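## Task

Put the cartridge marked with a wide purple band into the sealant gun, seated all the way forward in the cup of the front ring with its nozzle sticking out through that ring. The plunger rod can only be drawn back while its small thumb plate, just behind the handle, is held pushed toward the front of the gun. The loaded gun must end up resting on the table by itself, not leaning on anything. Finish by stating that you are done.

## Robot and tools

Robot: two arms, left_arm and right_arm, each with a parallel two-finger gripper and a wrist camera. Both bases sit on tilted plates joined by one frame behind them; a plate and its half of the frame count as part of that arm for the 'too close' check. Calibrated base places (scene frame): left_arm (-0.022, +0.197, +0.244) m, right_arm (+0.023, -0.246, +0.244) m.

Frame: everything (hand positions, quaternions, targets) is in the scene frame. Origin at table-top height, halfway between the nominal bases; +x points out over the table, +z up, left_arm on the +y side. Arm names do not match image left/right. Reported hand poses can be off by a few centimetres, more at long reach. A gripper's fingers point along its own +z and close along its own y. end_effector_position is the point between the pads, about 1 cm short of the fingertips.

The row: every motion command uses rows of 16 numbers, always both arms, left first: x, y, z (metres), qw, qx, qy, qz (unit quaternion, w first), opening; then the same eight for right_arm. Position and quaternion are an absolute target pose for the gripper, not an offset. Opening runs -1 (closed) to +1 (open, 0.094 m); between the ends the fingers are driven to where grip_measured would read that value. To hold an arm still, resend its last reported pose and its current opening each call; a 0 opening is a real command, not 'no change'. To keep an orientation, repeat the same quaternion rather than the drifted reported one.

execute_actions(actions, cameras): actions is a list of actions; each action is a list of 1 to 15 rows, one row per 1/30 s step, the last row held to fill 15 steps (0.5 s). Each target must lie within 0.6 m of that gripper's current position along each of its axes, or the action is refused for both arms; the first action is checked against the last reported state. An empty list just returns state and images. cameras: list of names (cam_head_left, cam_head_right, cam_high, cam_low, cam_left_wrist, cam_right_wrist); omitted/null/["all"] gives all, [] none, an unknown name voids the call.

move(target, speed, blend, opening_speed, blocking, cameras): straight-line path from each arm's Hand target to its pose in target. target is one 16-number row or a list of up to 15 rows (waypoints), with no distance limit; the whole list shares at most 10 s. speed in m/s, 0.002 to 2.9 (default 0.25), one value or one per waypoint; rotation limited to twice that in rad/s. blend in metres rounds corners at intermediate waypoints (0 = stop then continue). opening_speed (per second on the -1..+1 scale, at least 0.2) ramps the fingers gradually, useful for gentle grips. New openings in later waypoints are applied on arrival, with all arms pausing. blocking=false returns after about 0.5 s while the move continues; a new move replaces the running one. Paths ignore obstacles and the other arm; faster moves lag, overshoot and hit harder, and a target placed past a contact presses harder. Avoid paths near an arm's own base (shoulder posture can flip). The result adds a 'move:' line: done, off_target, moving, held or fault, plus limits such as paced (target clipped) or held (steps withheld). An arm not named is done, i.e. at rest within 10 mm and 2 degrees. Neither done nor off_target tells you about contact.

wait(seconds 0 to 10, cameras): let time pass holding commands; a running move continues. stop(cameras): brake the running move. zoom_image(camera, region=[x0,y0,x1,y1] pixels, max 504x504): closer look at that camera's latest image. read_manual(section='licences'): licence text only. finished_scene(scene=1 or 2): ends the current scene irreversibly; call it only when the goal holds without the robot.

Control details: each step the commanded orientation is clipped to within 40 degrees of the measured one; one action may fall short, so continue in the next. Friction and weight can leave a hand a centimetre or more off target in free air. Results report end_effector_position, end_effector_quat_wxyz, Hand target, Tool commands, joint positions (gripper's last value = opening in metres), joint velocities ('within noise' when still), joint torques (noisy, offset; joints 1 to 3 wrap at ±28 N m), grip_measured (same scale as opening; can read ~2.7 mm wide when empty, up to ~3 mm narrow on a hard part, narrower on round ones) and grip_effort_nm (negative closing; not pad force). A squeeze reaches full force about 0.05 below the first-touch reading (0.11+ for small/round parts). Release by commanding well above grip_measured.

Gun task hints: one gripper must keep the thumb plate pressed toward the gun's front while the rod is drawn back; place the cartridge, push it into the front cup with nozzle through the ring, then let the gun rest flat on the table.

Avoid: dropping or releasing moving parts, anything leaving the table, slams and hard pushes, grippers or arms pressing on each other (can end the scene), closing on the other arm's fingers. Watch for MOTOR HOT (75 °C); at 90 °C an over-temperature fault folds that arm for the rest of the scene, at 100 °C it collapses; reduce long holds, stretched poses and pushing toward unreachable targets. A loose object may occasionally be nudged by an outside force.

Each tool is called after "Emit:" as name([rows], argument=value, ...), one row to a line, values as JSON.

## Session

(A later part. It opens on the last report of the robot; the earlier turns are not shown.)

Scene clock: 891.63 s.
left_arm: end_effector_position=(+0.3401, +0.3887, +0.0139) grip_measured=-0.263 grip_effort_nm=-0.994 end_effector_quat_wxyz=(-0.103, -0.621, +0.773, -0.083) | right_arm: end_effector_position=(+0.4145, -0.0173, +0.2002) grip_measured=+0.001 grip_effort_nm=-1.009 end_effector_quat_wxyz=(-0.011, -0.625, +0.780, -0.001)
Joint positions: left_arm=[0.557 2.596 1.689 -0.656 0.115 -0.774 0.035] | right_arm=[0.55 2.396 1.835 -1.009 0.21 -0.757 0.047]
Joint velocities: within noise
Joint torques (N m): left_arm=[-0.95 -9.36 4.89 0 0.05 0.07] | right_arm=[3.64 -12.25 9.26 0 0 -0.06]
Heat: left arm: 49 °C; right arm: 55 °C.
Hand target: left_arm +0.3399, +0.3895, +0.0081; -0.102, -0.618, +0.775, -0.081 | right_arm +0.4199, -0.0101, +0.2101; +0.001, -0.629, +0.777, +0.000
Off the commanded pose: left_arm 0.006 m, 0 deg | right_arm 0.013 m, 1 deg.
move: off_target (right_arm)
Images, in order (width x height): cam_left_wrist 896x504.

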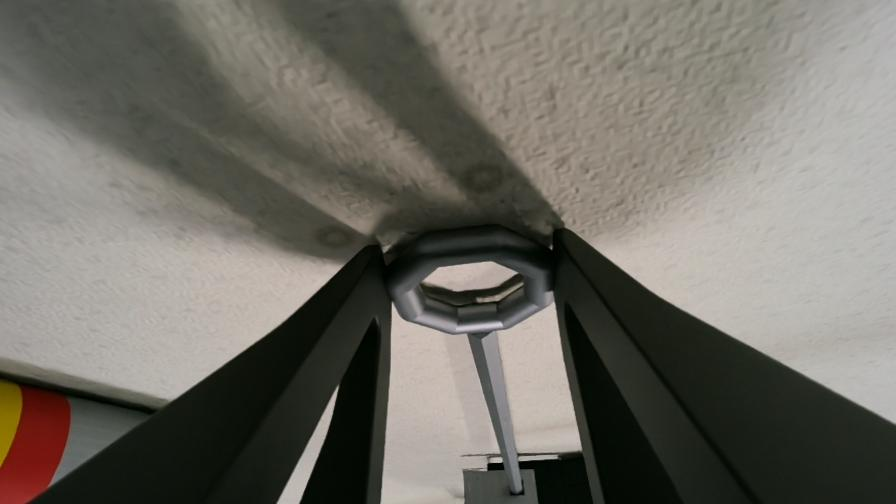

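Emit:
move([
  [0.340,0.3895,0.008,-0.102,-0.618,0.775,-0.081,-0.36,0.300,0.035,0.18,0.096,-0.620,0.775,0.076,-0.1],
  [0.340,0.3895,0.008,-0.102,-0.618,0.775,-0.081,-0.36,0.300,0.030,0.11,0.096,-0.620,0.775,0.076,-0.1],
], speed=[0.15,0.08])

Emit:
zoom_image(camera="cam_head_right", region=[420, 140, 600, 270])

Emit:
zoom_image(camera="cam_head_left", region=[400, 140, 580, 270])

Emit:
zoom_image(camera="cam_high", region=[400, 240, 560, 440])

Emit:
zoom_image(camera="cam_low", region=[460, 200, 620, 310])

Scene clock: 912.40 s.
left_arm: end_effector_position=(+0.3401, +0.3887, +0.0139) grip_measured=-0.265 grip_effort_nm=-1.028 end_effector_quat_wxyz=(-0.103, -0.621, +0.773, -0.083) | right_arm: end_effector_position=(+0.2939, +0.0194, +0.1073) grip_measured=+0.001 grip_effort_nm=-1.013 end_effector_quat_wxyz=(+0.075, -0.622, +0.777, +0.061)
Joint positions: left_arm=[0.557 2.596 1.689 -0.656 0.115 -0.774 0.035] | right_arm=[0.698 2.311 1.103 -0.213 0.094 -0.634 0.047]
Joint velocities: within noise
Joint torques (N m): left_arm=[-1.01 -9.48 4.93 0.02 0.03 0.13] | right_arm=[2.14 -9.92 4.46 0.99 -0.31 -0.06]
Heat: left arm: 46 °C; right arm: 56 °C.
Hand target: left_arm +0.3399, +0.3895, +0.0081; -0.102, -0.618, +0.775, -0.081 | right_arm +0.3001, +0.0297, +0.1105; +0.096, -0.620, +0.775, +0.076
Off the commanded pose: left_arm 0.006 m, 0 deg | right_arm 0.013 m, 3 deg.
move: off_target (right_arm)

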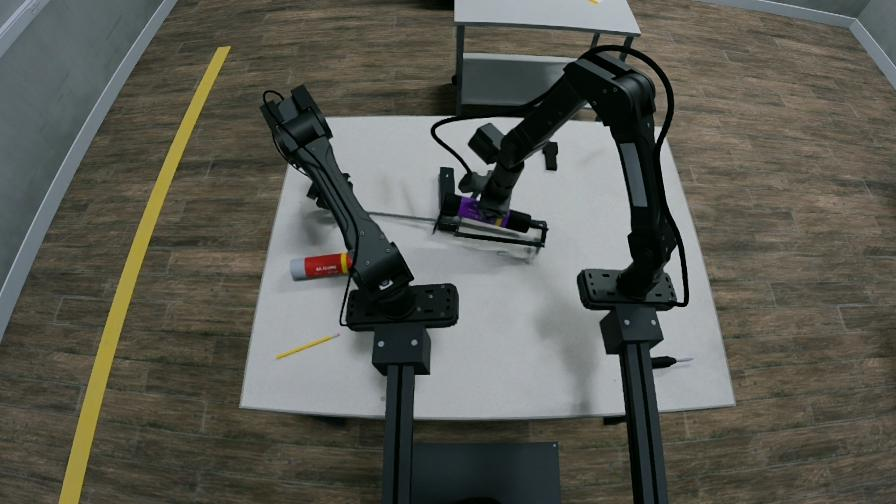

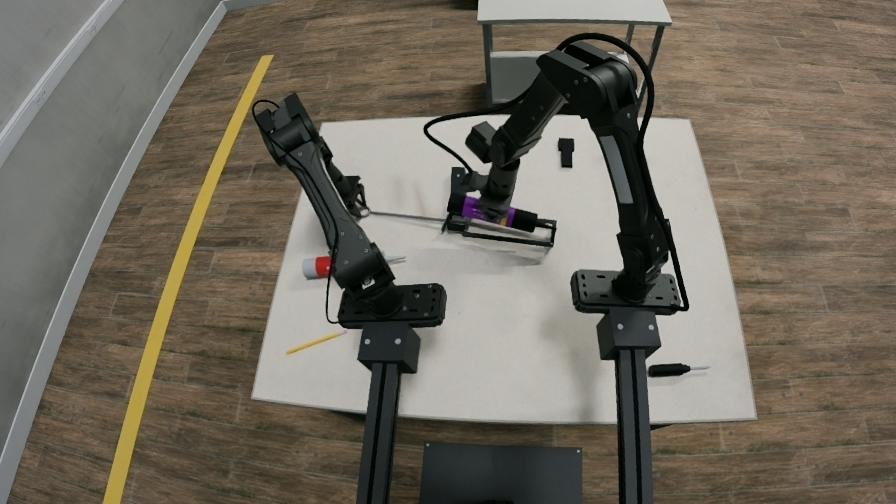

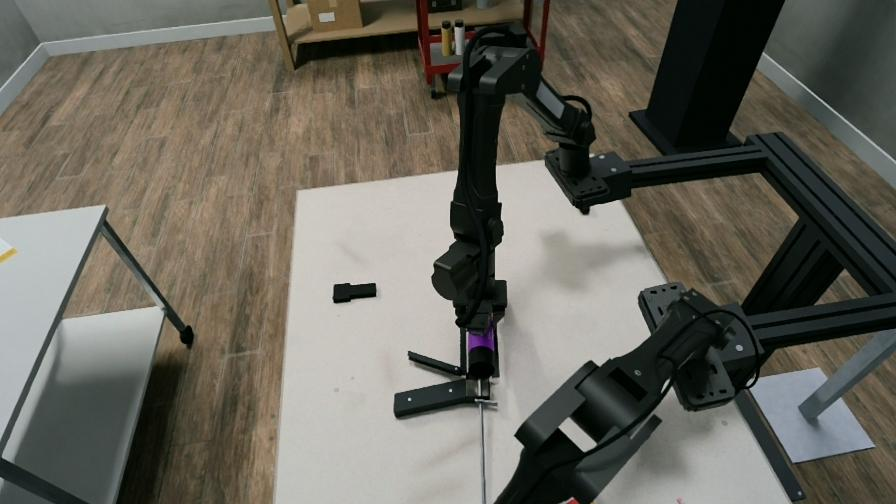

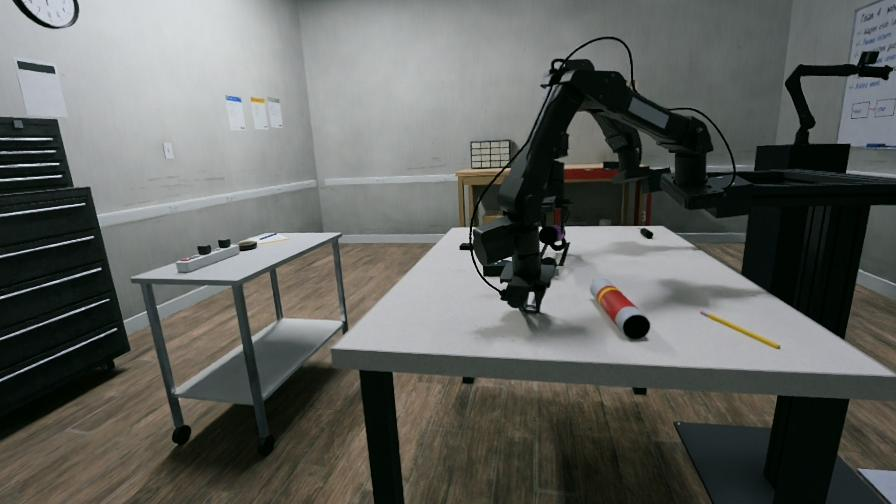

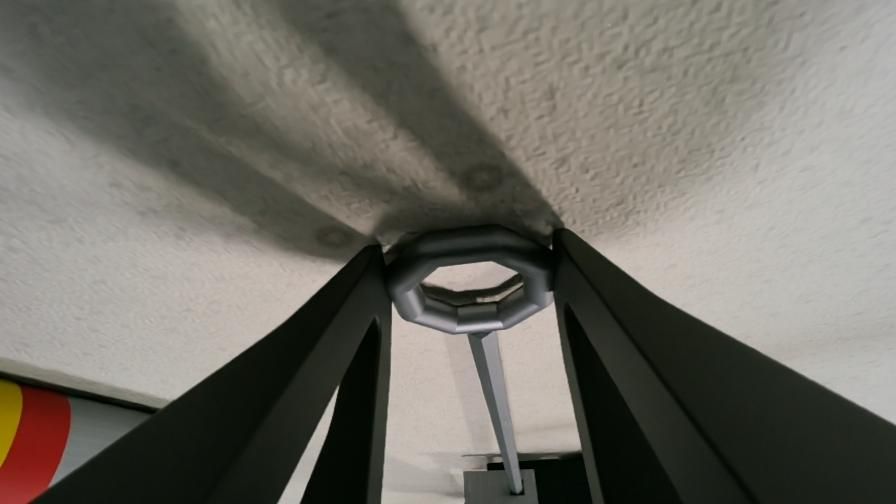

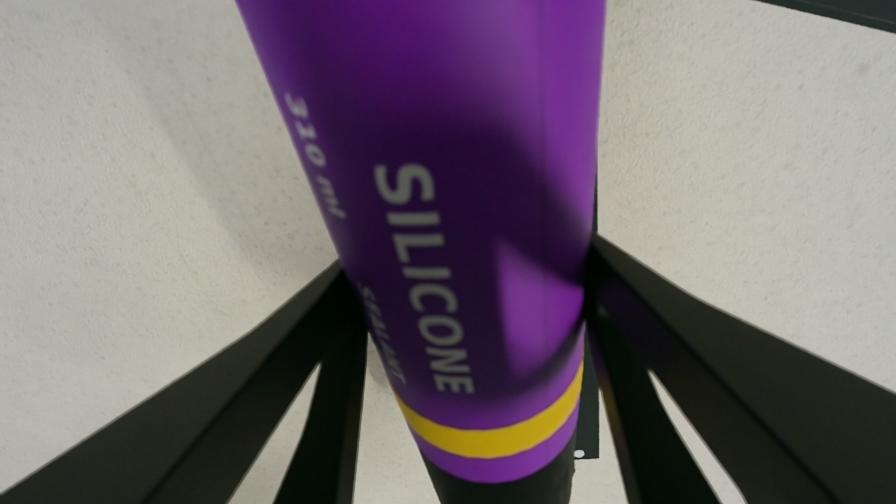

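Scaled by 2.800 from the camera's 896x504 image, which has a finer 1280x720 frame.

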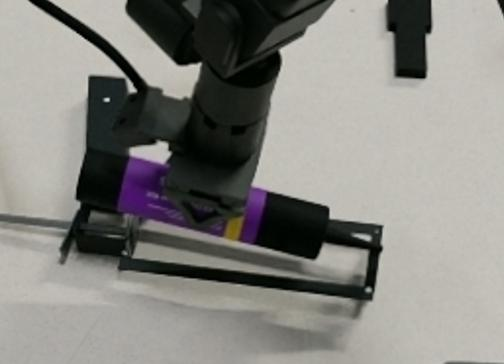

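Scaled by 2.800 from the camera's 896x504 image, which has a finer 1280x720 frame.

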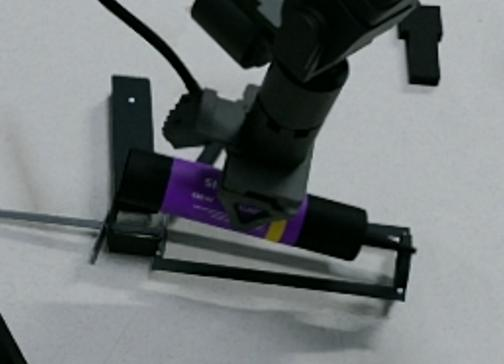

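Scaled by 2.520 from the camera's 896x504 image, which has a finer 1280x720 frame.

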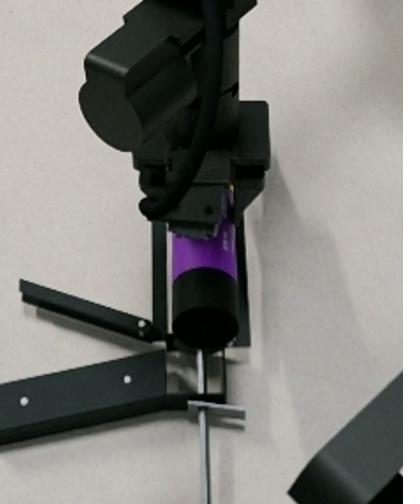

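Scaled by 3.150 from the camera's 896x504 image, which has a finer 1280x720 frame.

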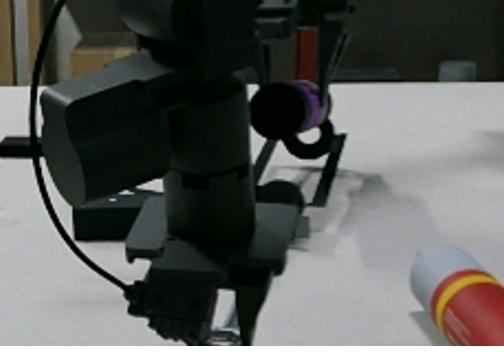

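Emit:
move([
  [0.340,0.3895,0.008,-0.102,-0.618,0.775,-0.081,-0.36,0.304,0.058,0.110,0.096,-0.620,0.775,0.076,-0.1],
], speed=[0.08], cameras=["cam_head_right","cam_head_left","cam_high","cam_low"])

Emit:
zoom_image(camera="cam_head_right", region=[420, 140, 600, 270])

Emit:
zoom_image(camera="cam_high", region=[400, 240, 560, 440])

Emit:
zoom_image(camera="cam_low", region=[460, 200, 620, 310])

Scene clock: 926.13 s.
left_arm: end_effector_position=(+0.3401, +0.3887, +0.0139) grip_measured=-0.265 grip_effort_nm=-1.028 end_effector_quat_wxyz=(-0.103, -0.621, +0.773, -0.083) | right_arm: end_effector_position=(+0.3008, +0.0410, +0.1031) grip_measured=+0.001 grip_effort_nm=-1.009 end_effector_quat_wxyz=(+0.079, -0.618, +0.779, +0.064)
Joint positions: left_arm=[0.557 2.596 1.689 -0.656 0.115 -0.774 0.035] | right_arm=[0.723 2.372 1.193 -0.235 0.094 -0.6 0.047]
Joint velocities: within noise
Joint torques (N m): left_arm=[-1.02 -9.46 5 0.01 0.05 0.1] | right_arm=[4.1 -10.37 6.86 0.63 -0.22 0.08]
Heat: left arm: 46 °C; right arm: 55 °C.
Hand target: left_arm +0.3399, +0.3895, +0.0081; -0.102, -0.618, +0.775, -0.081 | right_arm +0.3037, +0.0577, +0.1105; +0.096, -0.620, +0.775, +0.076
Off the commanded pose: left_arm 0.006 m, 0 deg | right_arm 0.019 m, 2 deg.
move: off_target (right_arm)
Images, in order (width x height): cam_head_left 896x504, cam_head_right 896x504, cam_high 896x504, cam_low 896x504.

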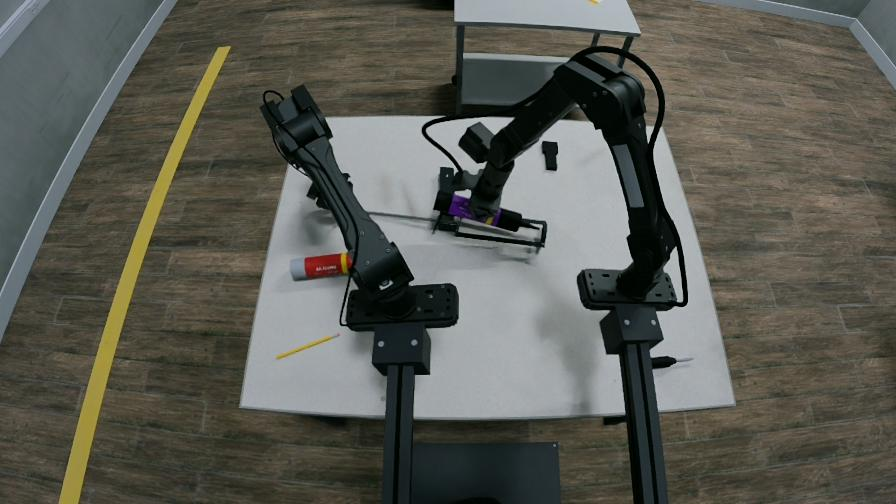

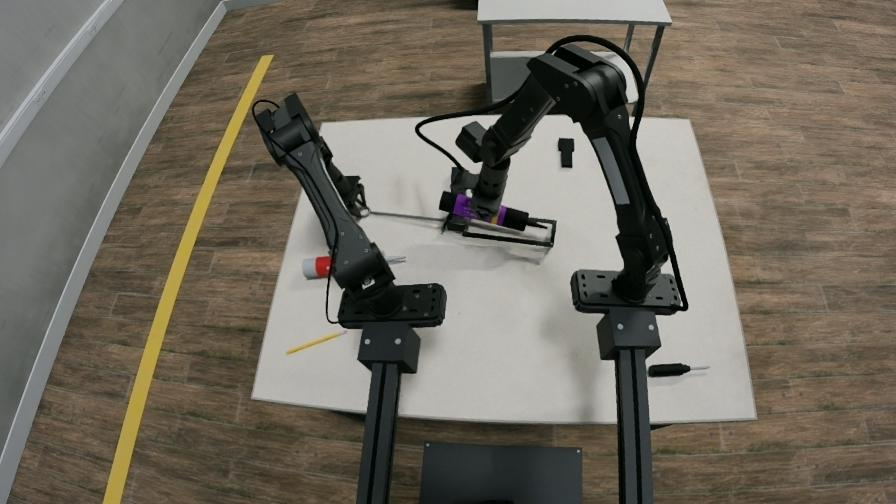

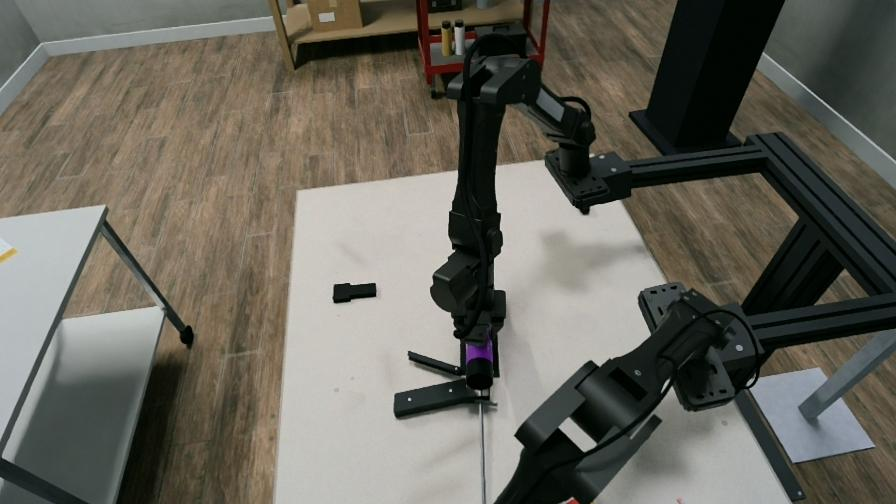

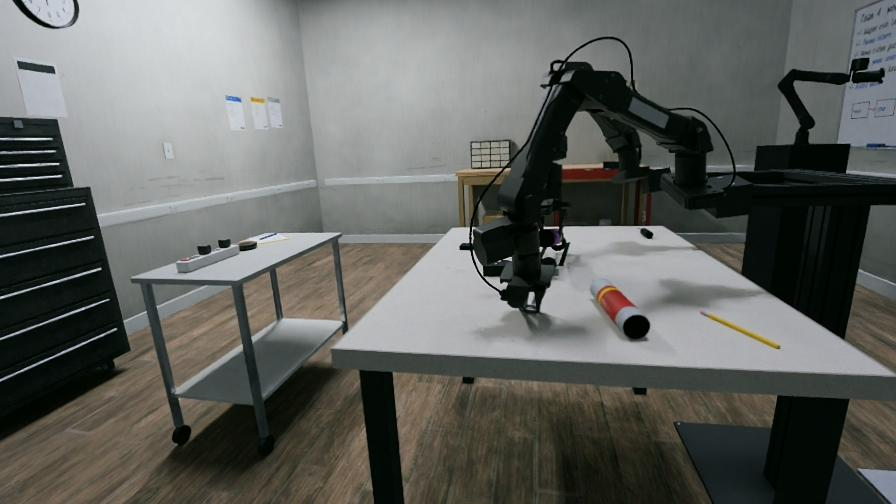

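Scaled by 2.800 from the camera's 896x504 image, which has a finer 1280x720 frame.

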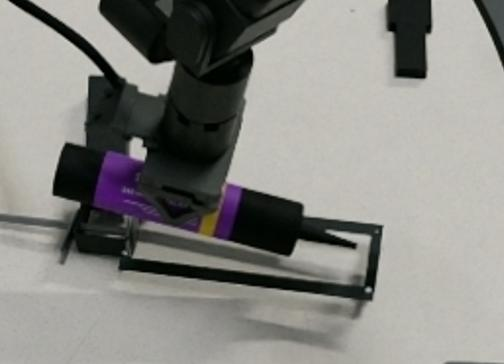

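Scaled by 2.520 from the camera's 896x504 image, which has a finer 1280x720 frame.

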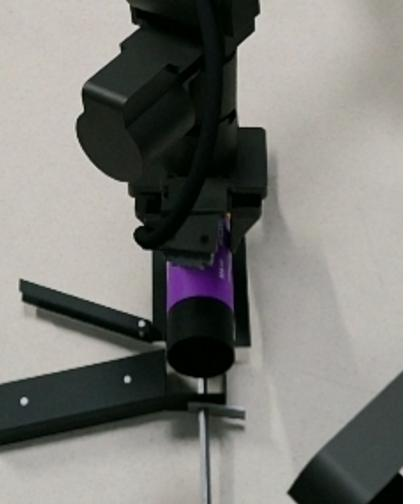

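Scaled by 3.150 from the camera's 896x504 image, which has a finer 1280x720 frame.

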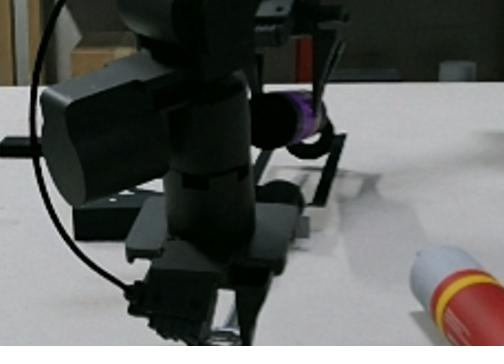

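Emit:
move([
  [0.340,0.3895,0.008,-0.102,-0.618,0.775,-0.081,-0.36,0.304,0.056,0.088,0.096,-0.620,0.775,0.076,-0.1],
], speed=[0.06], cameras=["cam_head_right","cam_head_left","cam_high","cam_right_wrist"])

Emit:
zoom_image(camera="cam_head_right", region=[420, 140, 600, 270])

Emit:
zoom_image(camera="cam_head_left", region=[400, 140, 580, 270])

Emit:
zoom_image(camera="cam_high", region=[400, 240, 560, 440])

Scene clock: 933.17 s.
left_arm: end_effector_position=(+0.3401, +0.3887, +0.0139) grip_measured=-0.265 grip_effort_nm=-1.033 end_effector_quat_wxyz=(-0.103, -0.621, +0.773, -0.083) | right_arm: end_effector_position=(+0.2918, +0.0385, +0.0822) grip_measured=+0.001 grip_effort_nm=-1.009 end_effector_quat_wxyz=(+0.066, -0.622, +0.778, +0.062)
Joint positions: left_arm=[0.557 2.596 1.689 -0.656 0.115 -0.774 0.035] | right_arm=[0.723 2.432 1.193 -0.203 0.094 -0.604 0.047]
Joint velocities: within noise
Joint torques (N m): left_arm=[-1.07 -9.32 4.98 -0.02 0.04 0.11] | right_arm=[2.61 -10.35 6.27 0.86 -0.25 -0.05]
Heat: left arm: 45 °C; right arm: 56 °C.
Hand target: left_arm +0.3399, +0.3895, +0.0081; -0.102, -0.618, +0.775, -0.081 | right_arm +0.3037, +0.0555, +0.0890; +0.096, -0.620, +0.775, +0.076
Off the commanded pose: left_arm 0.006 m, 0 deg | right_arm 0.022 m, 4 deg.
move: off_target (right_arm)
Images, in order (width x height): cam_head_left 896x504, cam_head_right 896x504, cam_high 896x504, cam_right_wrist 896x504.

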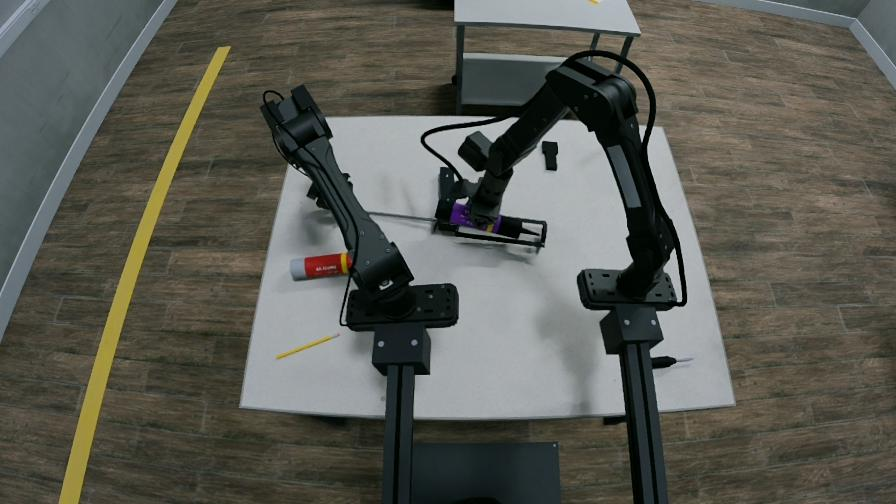

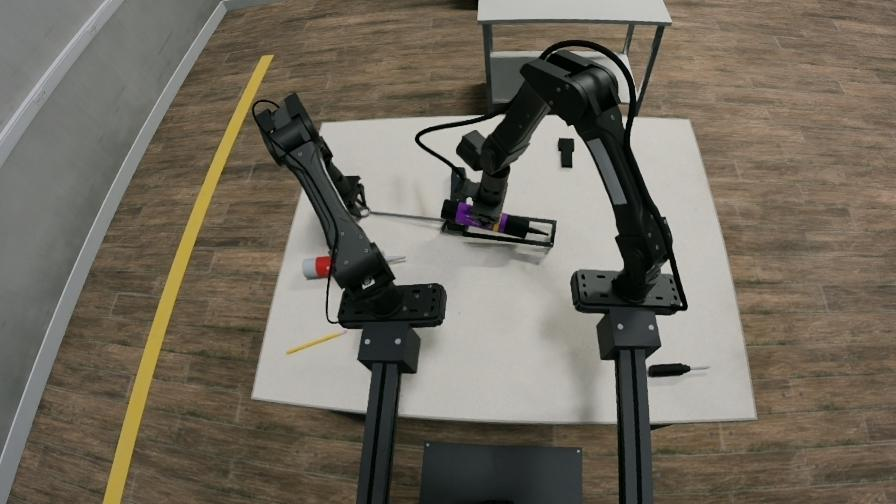

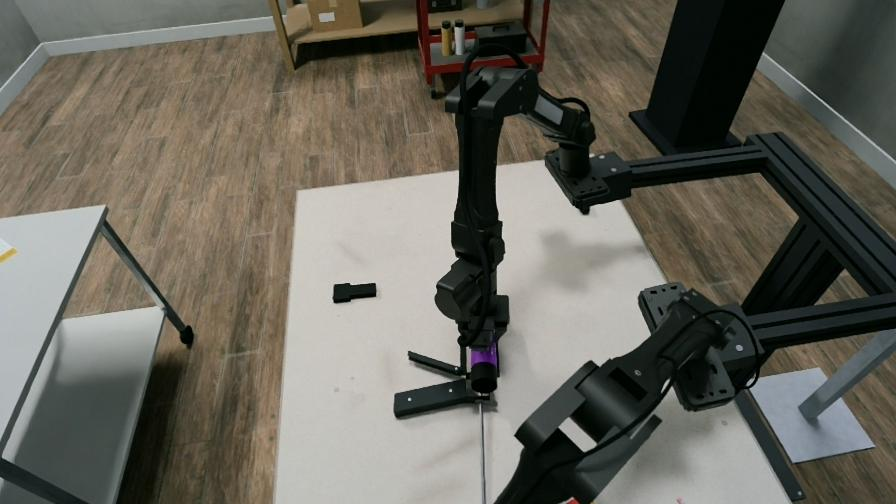

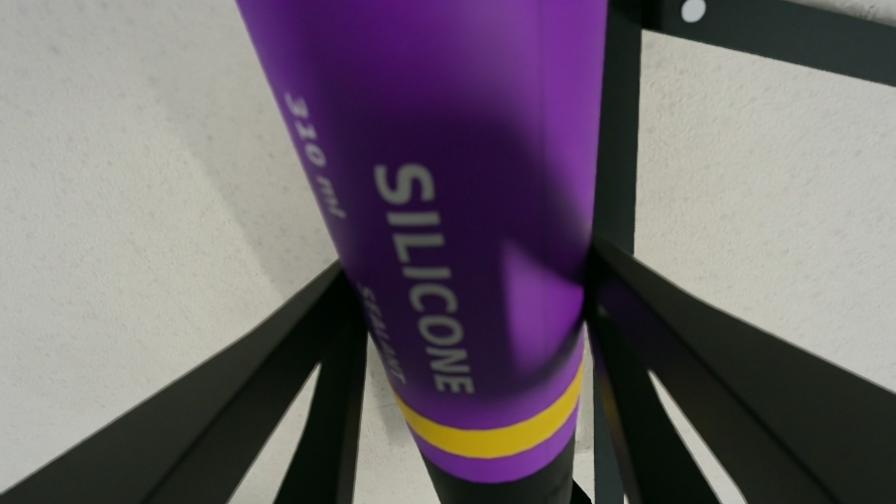

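Scaled by 2.800 from the camera's 896x504 image, which has a finer 1280x720 frame.

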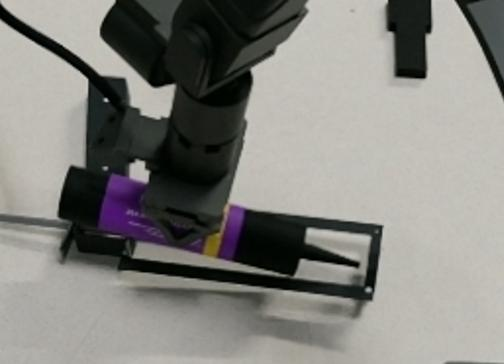

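Scaled by 2.800 from the camera's 896x504 image, which has a finer 1280x720 frame.

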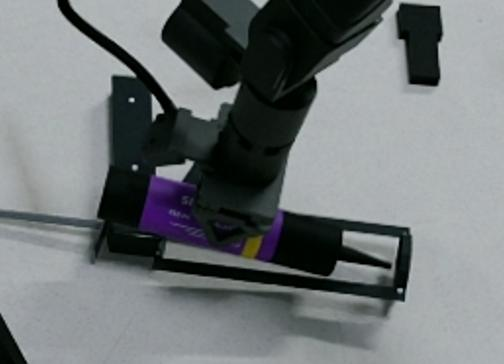

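Scaled by 2.520 from the camera's 896x504 image, which has a finer 1280x720 frame.

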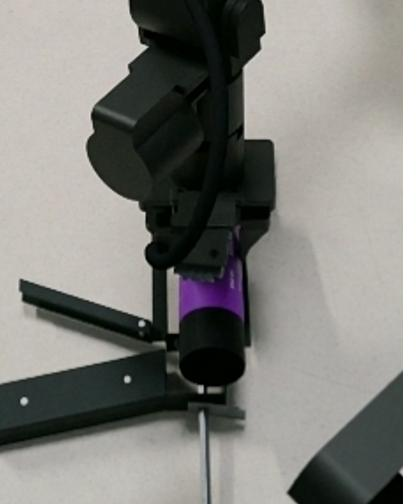

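Emit:
move([
  [0.340,0.3895,0.008,-0.102,-0.618,0.775,-0.081,-0.36,0.316,0.057,0.088,0.116,-0.615,0.770,0.092,-0.1],
], speed=[0.06], cameras=["cam_head_right","cam_high","cam_right_wrist"])

Emit:
zoom_image(camera="cam_head_right", region=[420, 140, 600, 270])

Emit:
zoom_image(camera="cam_high", region=[400, 240, 560, 440])

Scene clock: 940.03 s.
left_arm: end_effector_position=(+0.3401, +0.3887, +0.0139) grip_measured=-0.265 grip_effort_nm=-1.028 end_effector_quat_wxyz=(-0.103, -0.621, +0.773, -0.083) | right_arm: end_effector_position=(+0.3043, +0.0408, +0.0822) grip_measured=+0.001 grip_effort_nm=-1.009 end_effector_quat_wxyz=(+0.086, -0.620, +0.776, +0.075)
Joint positions: left_arm=[0.557 2.596 1.689 -0.656 0.115 -0.774 0.035] | right_arm=[0.694 2.432 1.193 -0.158 0.066 -0.637 0.047]
Joint velocities: within noise
Joint torques (N m): left_arm=[-0.94 -9.31 4.79 0.01 0.03 0.11] | right_arm=[2.32 -10.58 5.86 1.02 -0.37 -0.08]
Heat: left arm: 45 °C; right arm: 55 °C.
Hand target: left_arm +0.3399, +0.3895, +0.0081; -0.102, -0.618, +0.775, -0.081 | right_arm +0.3158, +0.0564, +0.0890; +0.116, -0.618, +0.772, +0.092
Off the commanded pose: left_arm 0.006 m, 0 deg | right_arm 0.021 m, 4 deg.
move: off_target (right_arm)
Images, in order (width x height): cam_head_right 896x504, cam_high 896x504, cam_right_wrist 896x504.

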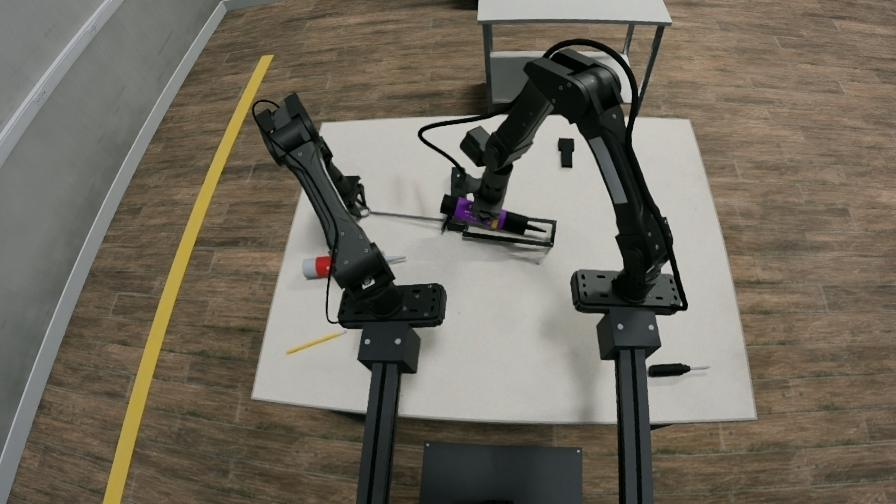

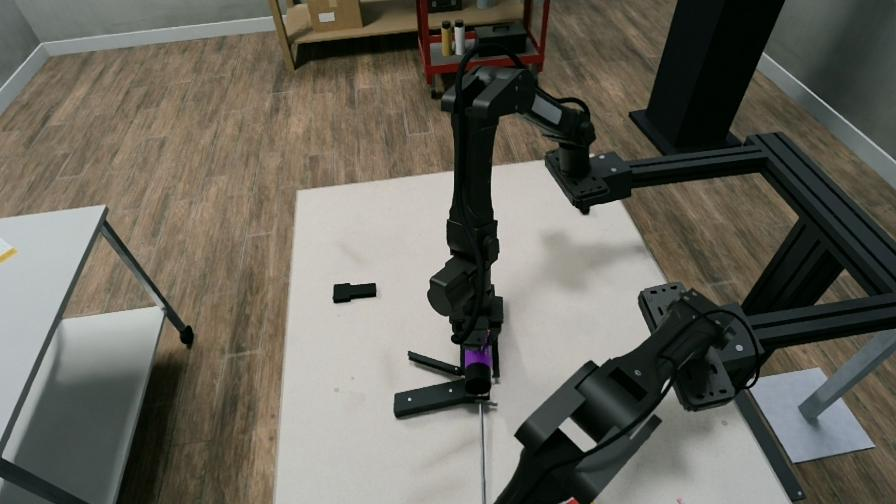

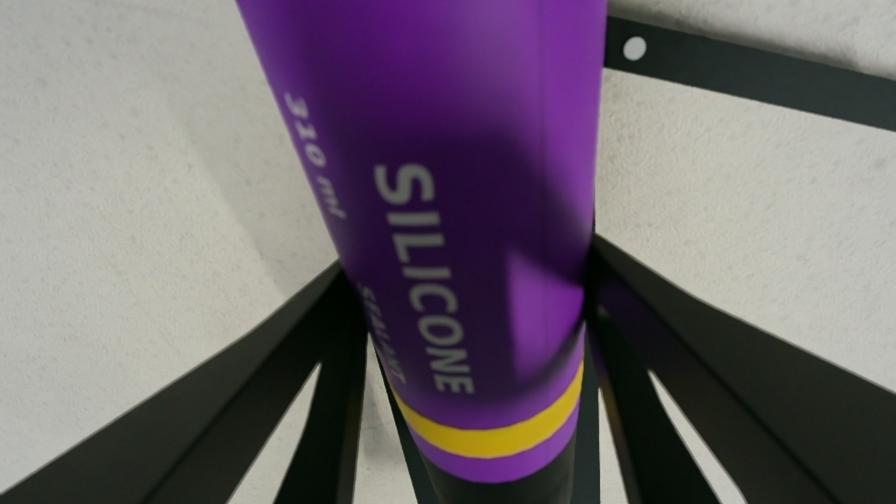

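Scaled by 2.800 from the camera's 896x504 image, which has a finer 1280x720 frame.

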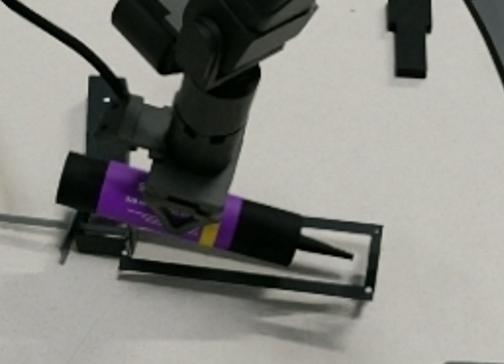

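Scaled by 2.520 from the camera's 896x504 image, which has a finer 1280x720 frame.

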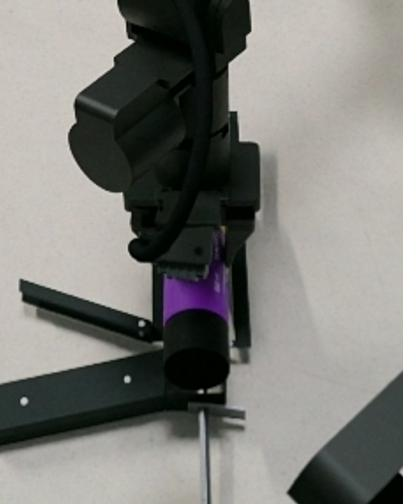

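Emit:
move([
  [0.340,0.3895,0.008,-0.102,-0.618,0.775,-0.081,-0.36,0.3135,0.057,0.081,0.1147,-0.6303,0.762,0.0949,-0.1],
], speed=[0.06], cameras=["cam_head_right","cam_head_left","cam_high","cam_right_wrist"])

Emit:
zoom_image(camera="cam_head_right", region=[420, 140, 600, 270])

Emit:
zoom_image(camera="cam_high", region=[400, 240, 560, 440])

Scene clock: 953.90 s.
left_arm: end_effector_position=(+0.3401, +0.3887, +0.0139) grip_measured=-0.265 grip_effort_nm=-1.033 end_effector_quat_wxyz=(-0.103, -0.621, +0.773, -0.083) | right_arm: end_effector_position=(+0.3005, +0.0414, +0.0756) grip_measured=+0.001 grip_effort_nm=-1.009 end_effector_quat_wxyz=(+0.085, -0.635, +0.764, +0.078)
Joint positions: left_arm=[0.557 2.596 1.689 -0.656 0.115 -0.774 0.035] | right_arm=[0.694 2.451 1.193 -0.144 0.057 -0.674 0.047]
Joint velocities: within noise
Joint torques (N m): left_arm=[-0.9 -9.39 4.94 0.02 0.04 0.12] | right_arm=[2.07 -10.47 5.91 1.02 -0.39 -0.07]
Heat: left arm: 45 °C; right arm: 54 °C.
Hand target: left_arm +0.3399, +0.3895, +0.0081; -0.102, -0.618, +0.775, -0.081 | right_arm +0.3134, +0.0564, +0.0821; +0.115, -0.631, +0.762, +0.094
Off the commanded pose: left_arm 0.006 m, 0 deg | right_arm 0.021 m, 4 deg.
move: off_target (right_arm)
Images, in order (width x height): cam_head_left 896x504, cam_head_right 896x504, cam_high 896x504, cam_right_wrist 896x504.

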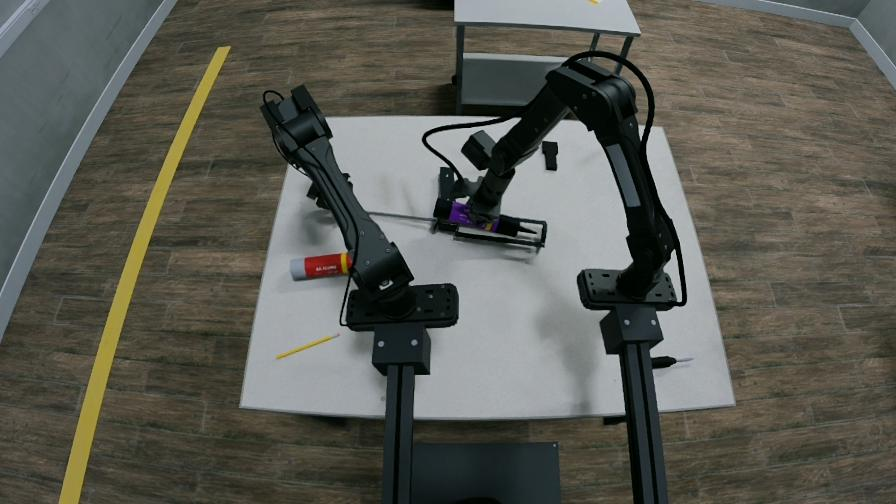

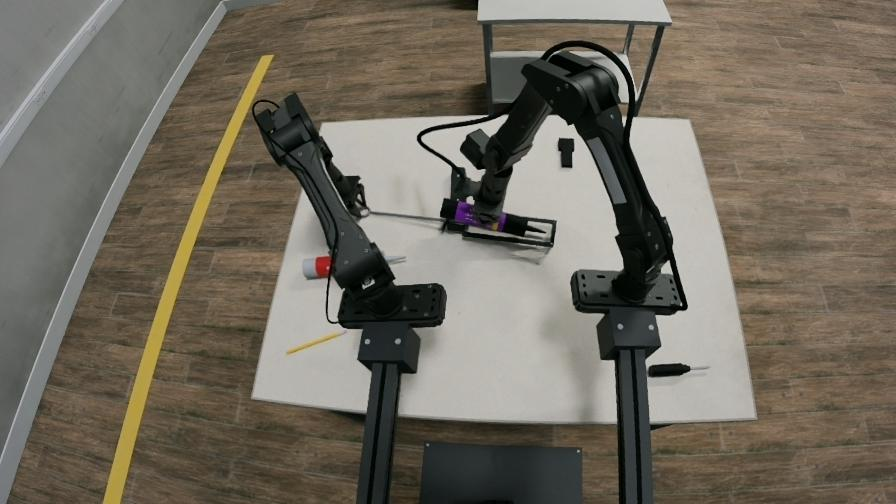

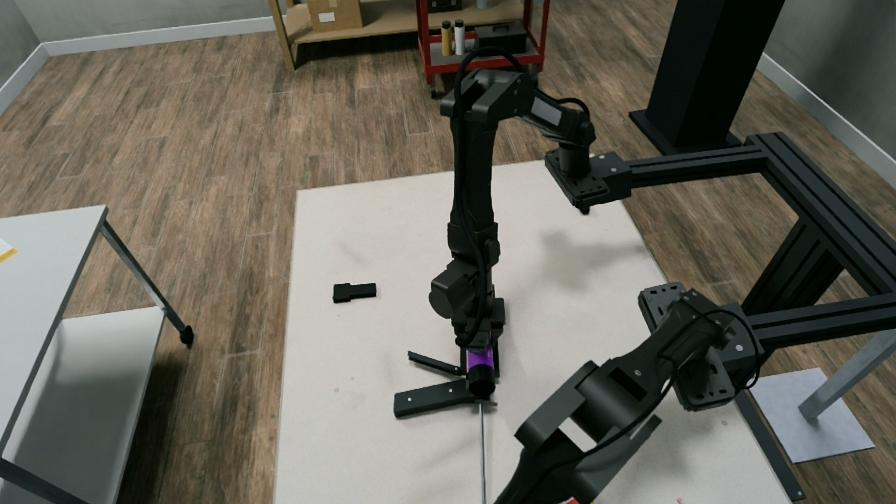

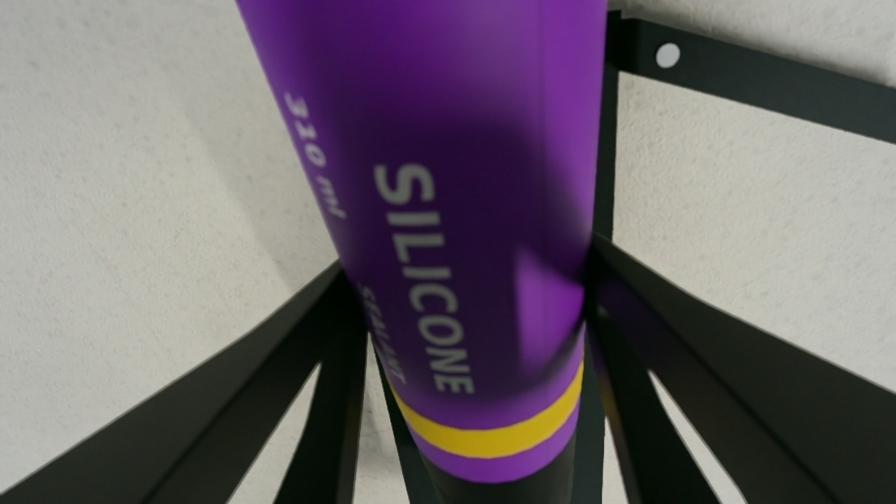

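Scaled by 2.800 from the camera's 896x504 image, which has a finer 1280x720 frame.

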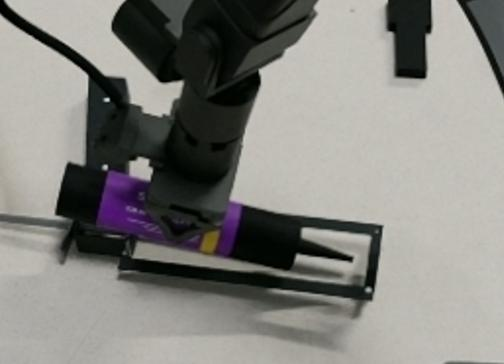

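Scaled by 2.520 from the camera's 896x504 image, which has a finer 1280x720 frame.

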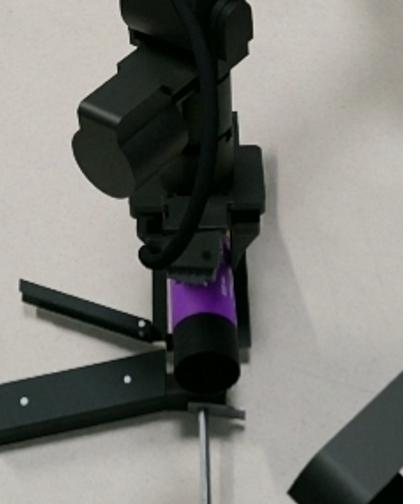

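Emit:
move([
  [0.340,0.3895,0.008,-0.102,-0.618,0.775,-0.081,-0.36,0.3075,0.026,0.079,0.1147,-0.6303,0.762,0.0949,-0.1],
], speed=[0.04], cameras=["cam_head_right","cam_head_left","cam_high","cam_right_wrist"])

Emit:
zoom_image(camera="cam_head_right", region=[420, 140, 600, 270])

Emit:
zoom_image(camera="cam_high", region=[400, 240, 560, 440])

Scene clock: 967.23 s.
left_arm: end_effector_position=(+0.3401, +0.3887, +0.0139) grip_measured=-0.265 grip_effort_nm=-1.028 end_effector_quat_wxyz=(-0.103, -0.621, +0.773, -0.083) | right_arm: end_effector_position=(+0.2930, +0.0173, +0.0628) grip_measured=+0.001 grip_effort_nm=-1.009 end_effector_quat_wxyz=(+0.083, -0.636, +0.763, +0.086)
Joint positions: left_arm=[0.557 2.596 1.689 -0.656 0.115 -0.774 0.035] | right_arm=[0.641 2.444 1.096 -0.055 0.031 -0.727 0.047]
Joint velocities: within noise
Joint torques (N m): left_arm=[-0.91 -9.33 5.03 0 0.05 0.12] | right_arm=[1.78 -13.94 3.12 0.82 -0.27 -0.07]
Heat: left arm: 45 °C; right arm: 55 °C.
Hand target: left_arm +0.3399, +0.3895, +0.0081; -0.102, -0.618, +0.775, -0.081 | right_arm +0.3074, +0.0258, +0.0789; +0.115, -0.631, +0.762, +0.095
Off the commanded pose: left_arm 0.006 m, 0 deg | right_arm 0.023 m, 4 deg.
move: off_target (right_arm)
Images, in order (width x height): cam_head_left 896x504, cam_head_right 896x504, cam_high 896x504, cam_right_wrist 896x504.

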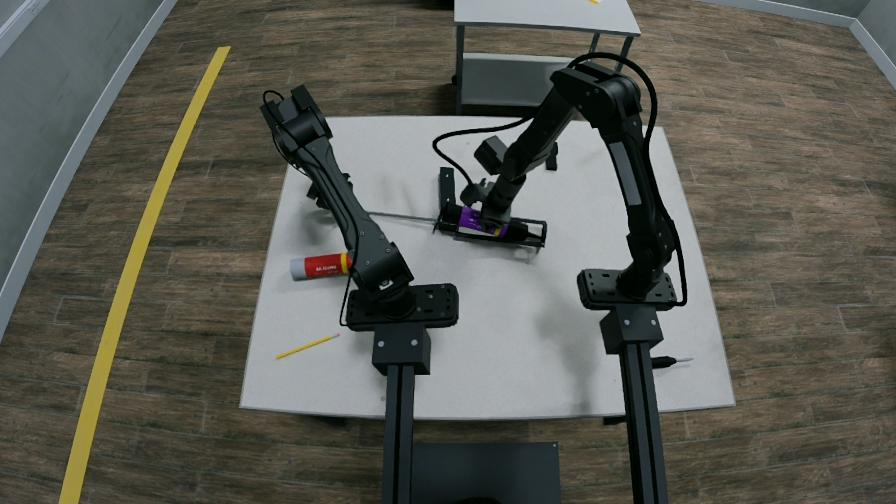

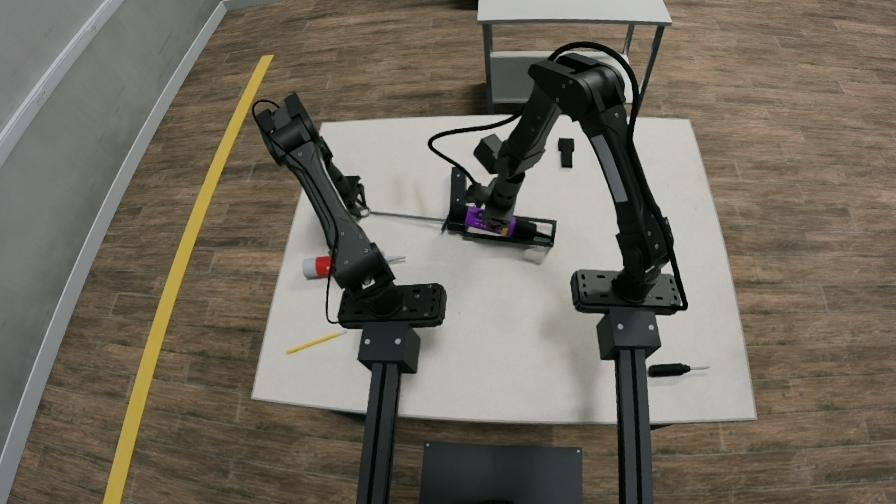

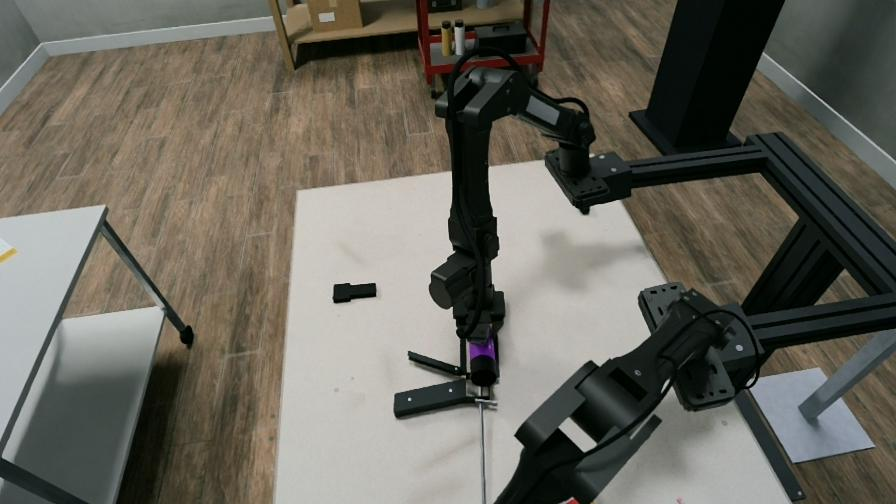

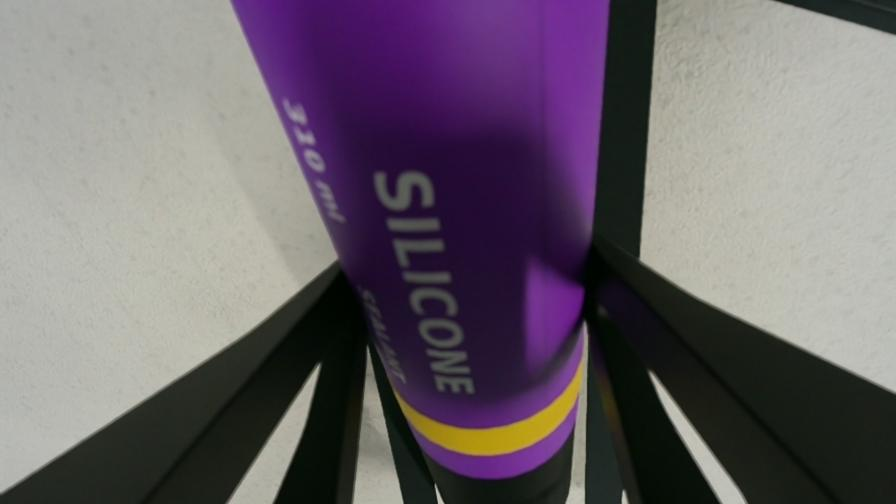

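Scaled by 2.800 from the camera's 896x504 image, which has a finer 1280x720 frame.

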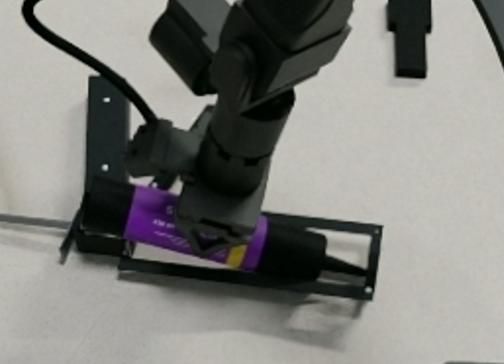

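Scaled by 2.520 from the camera's 896x504 image, which has a finer 1280x720 frame.

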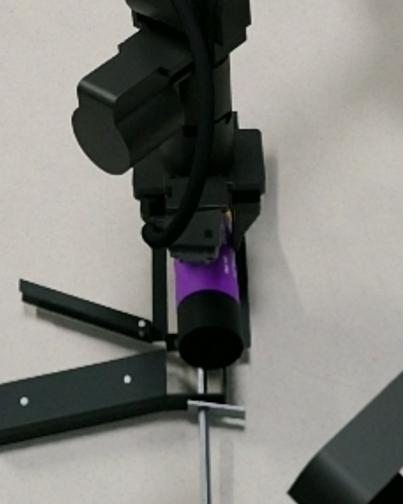

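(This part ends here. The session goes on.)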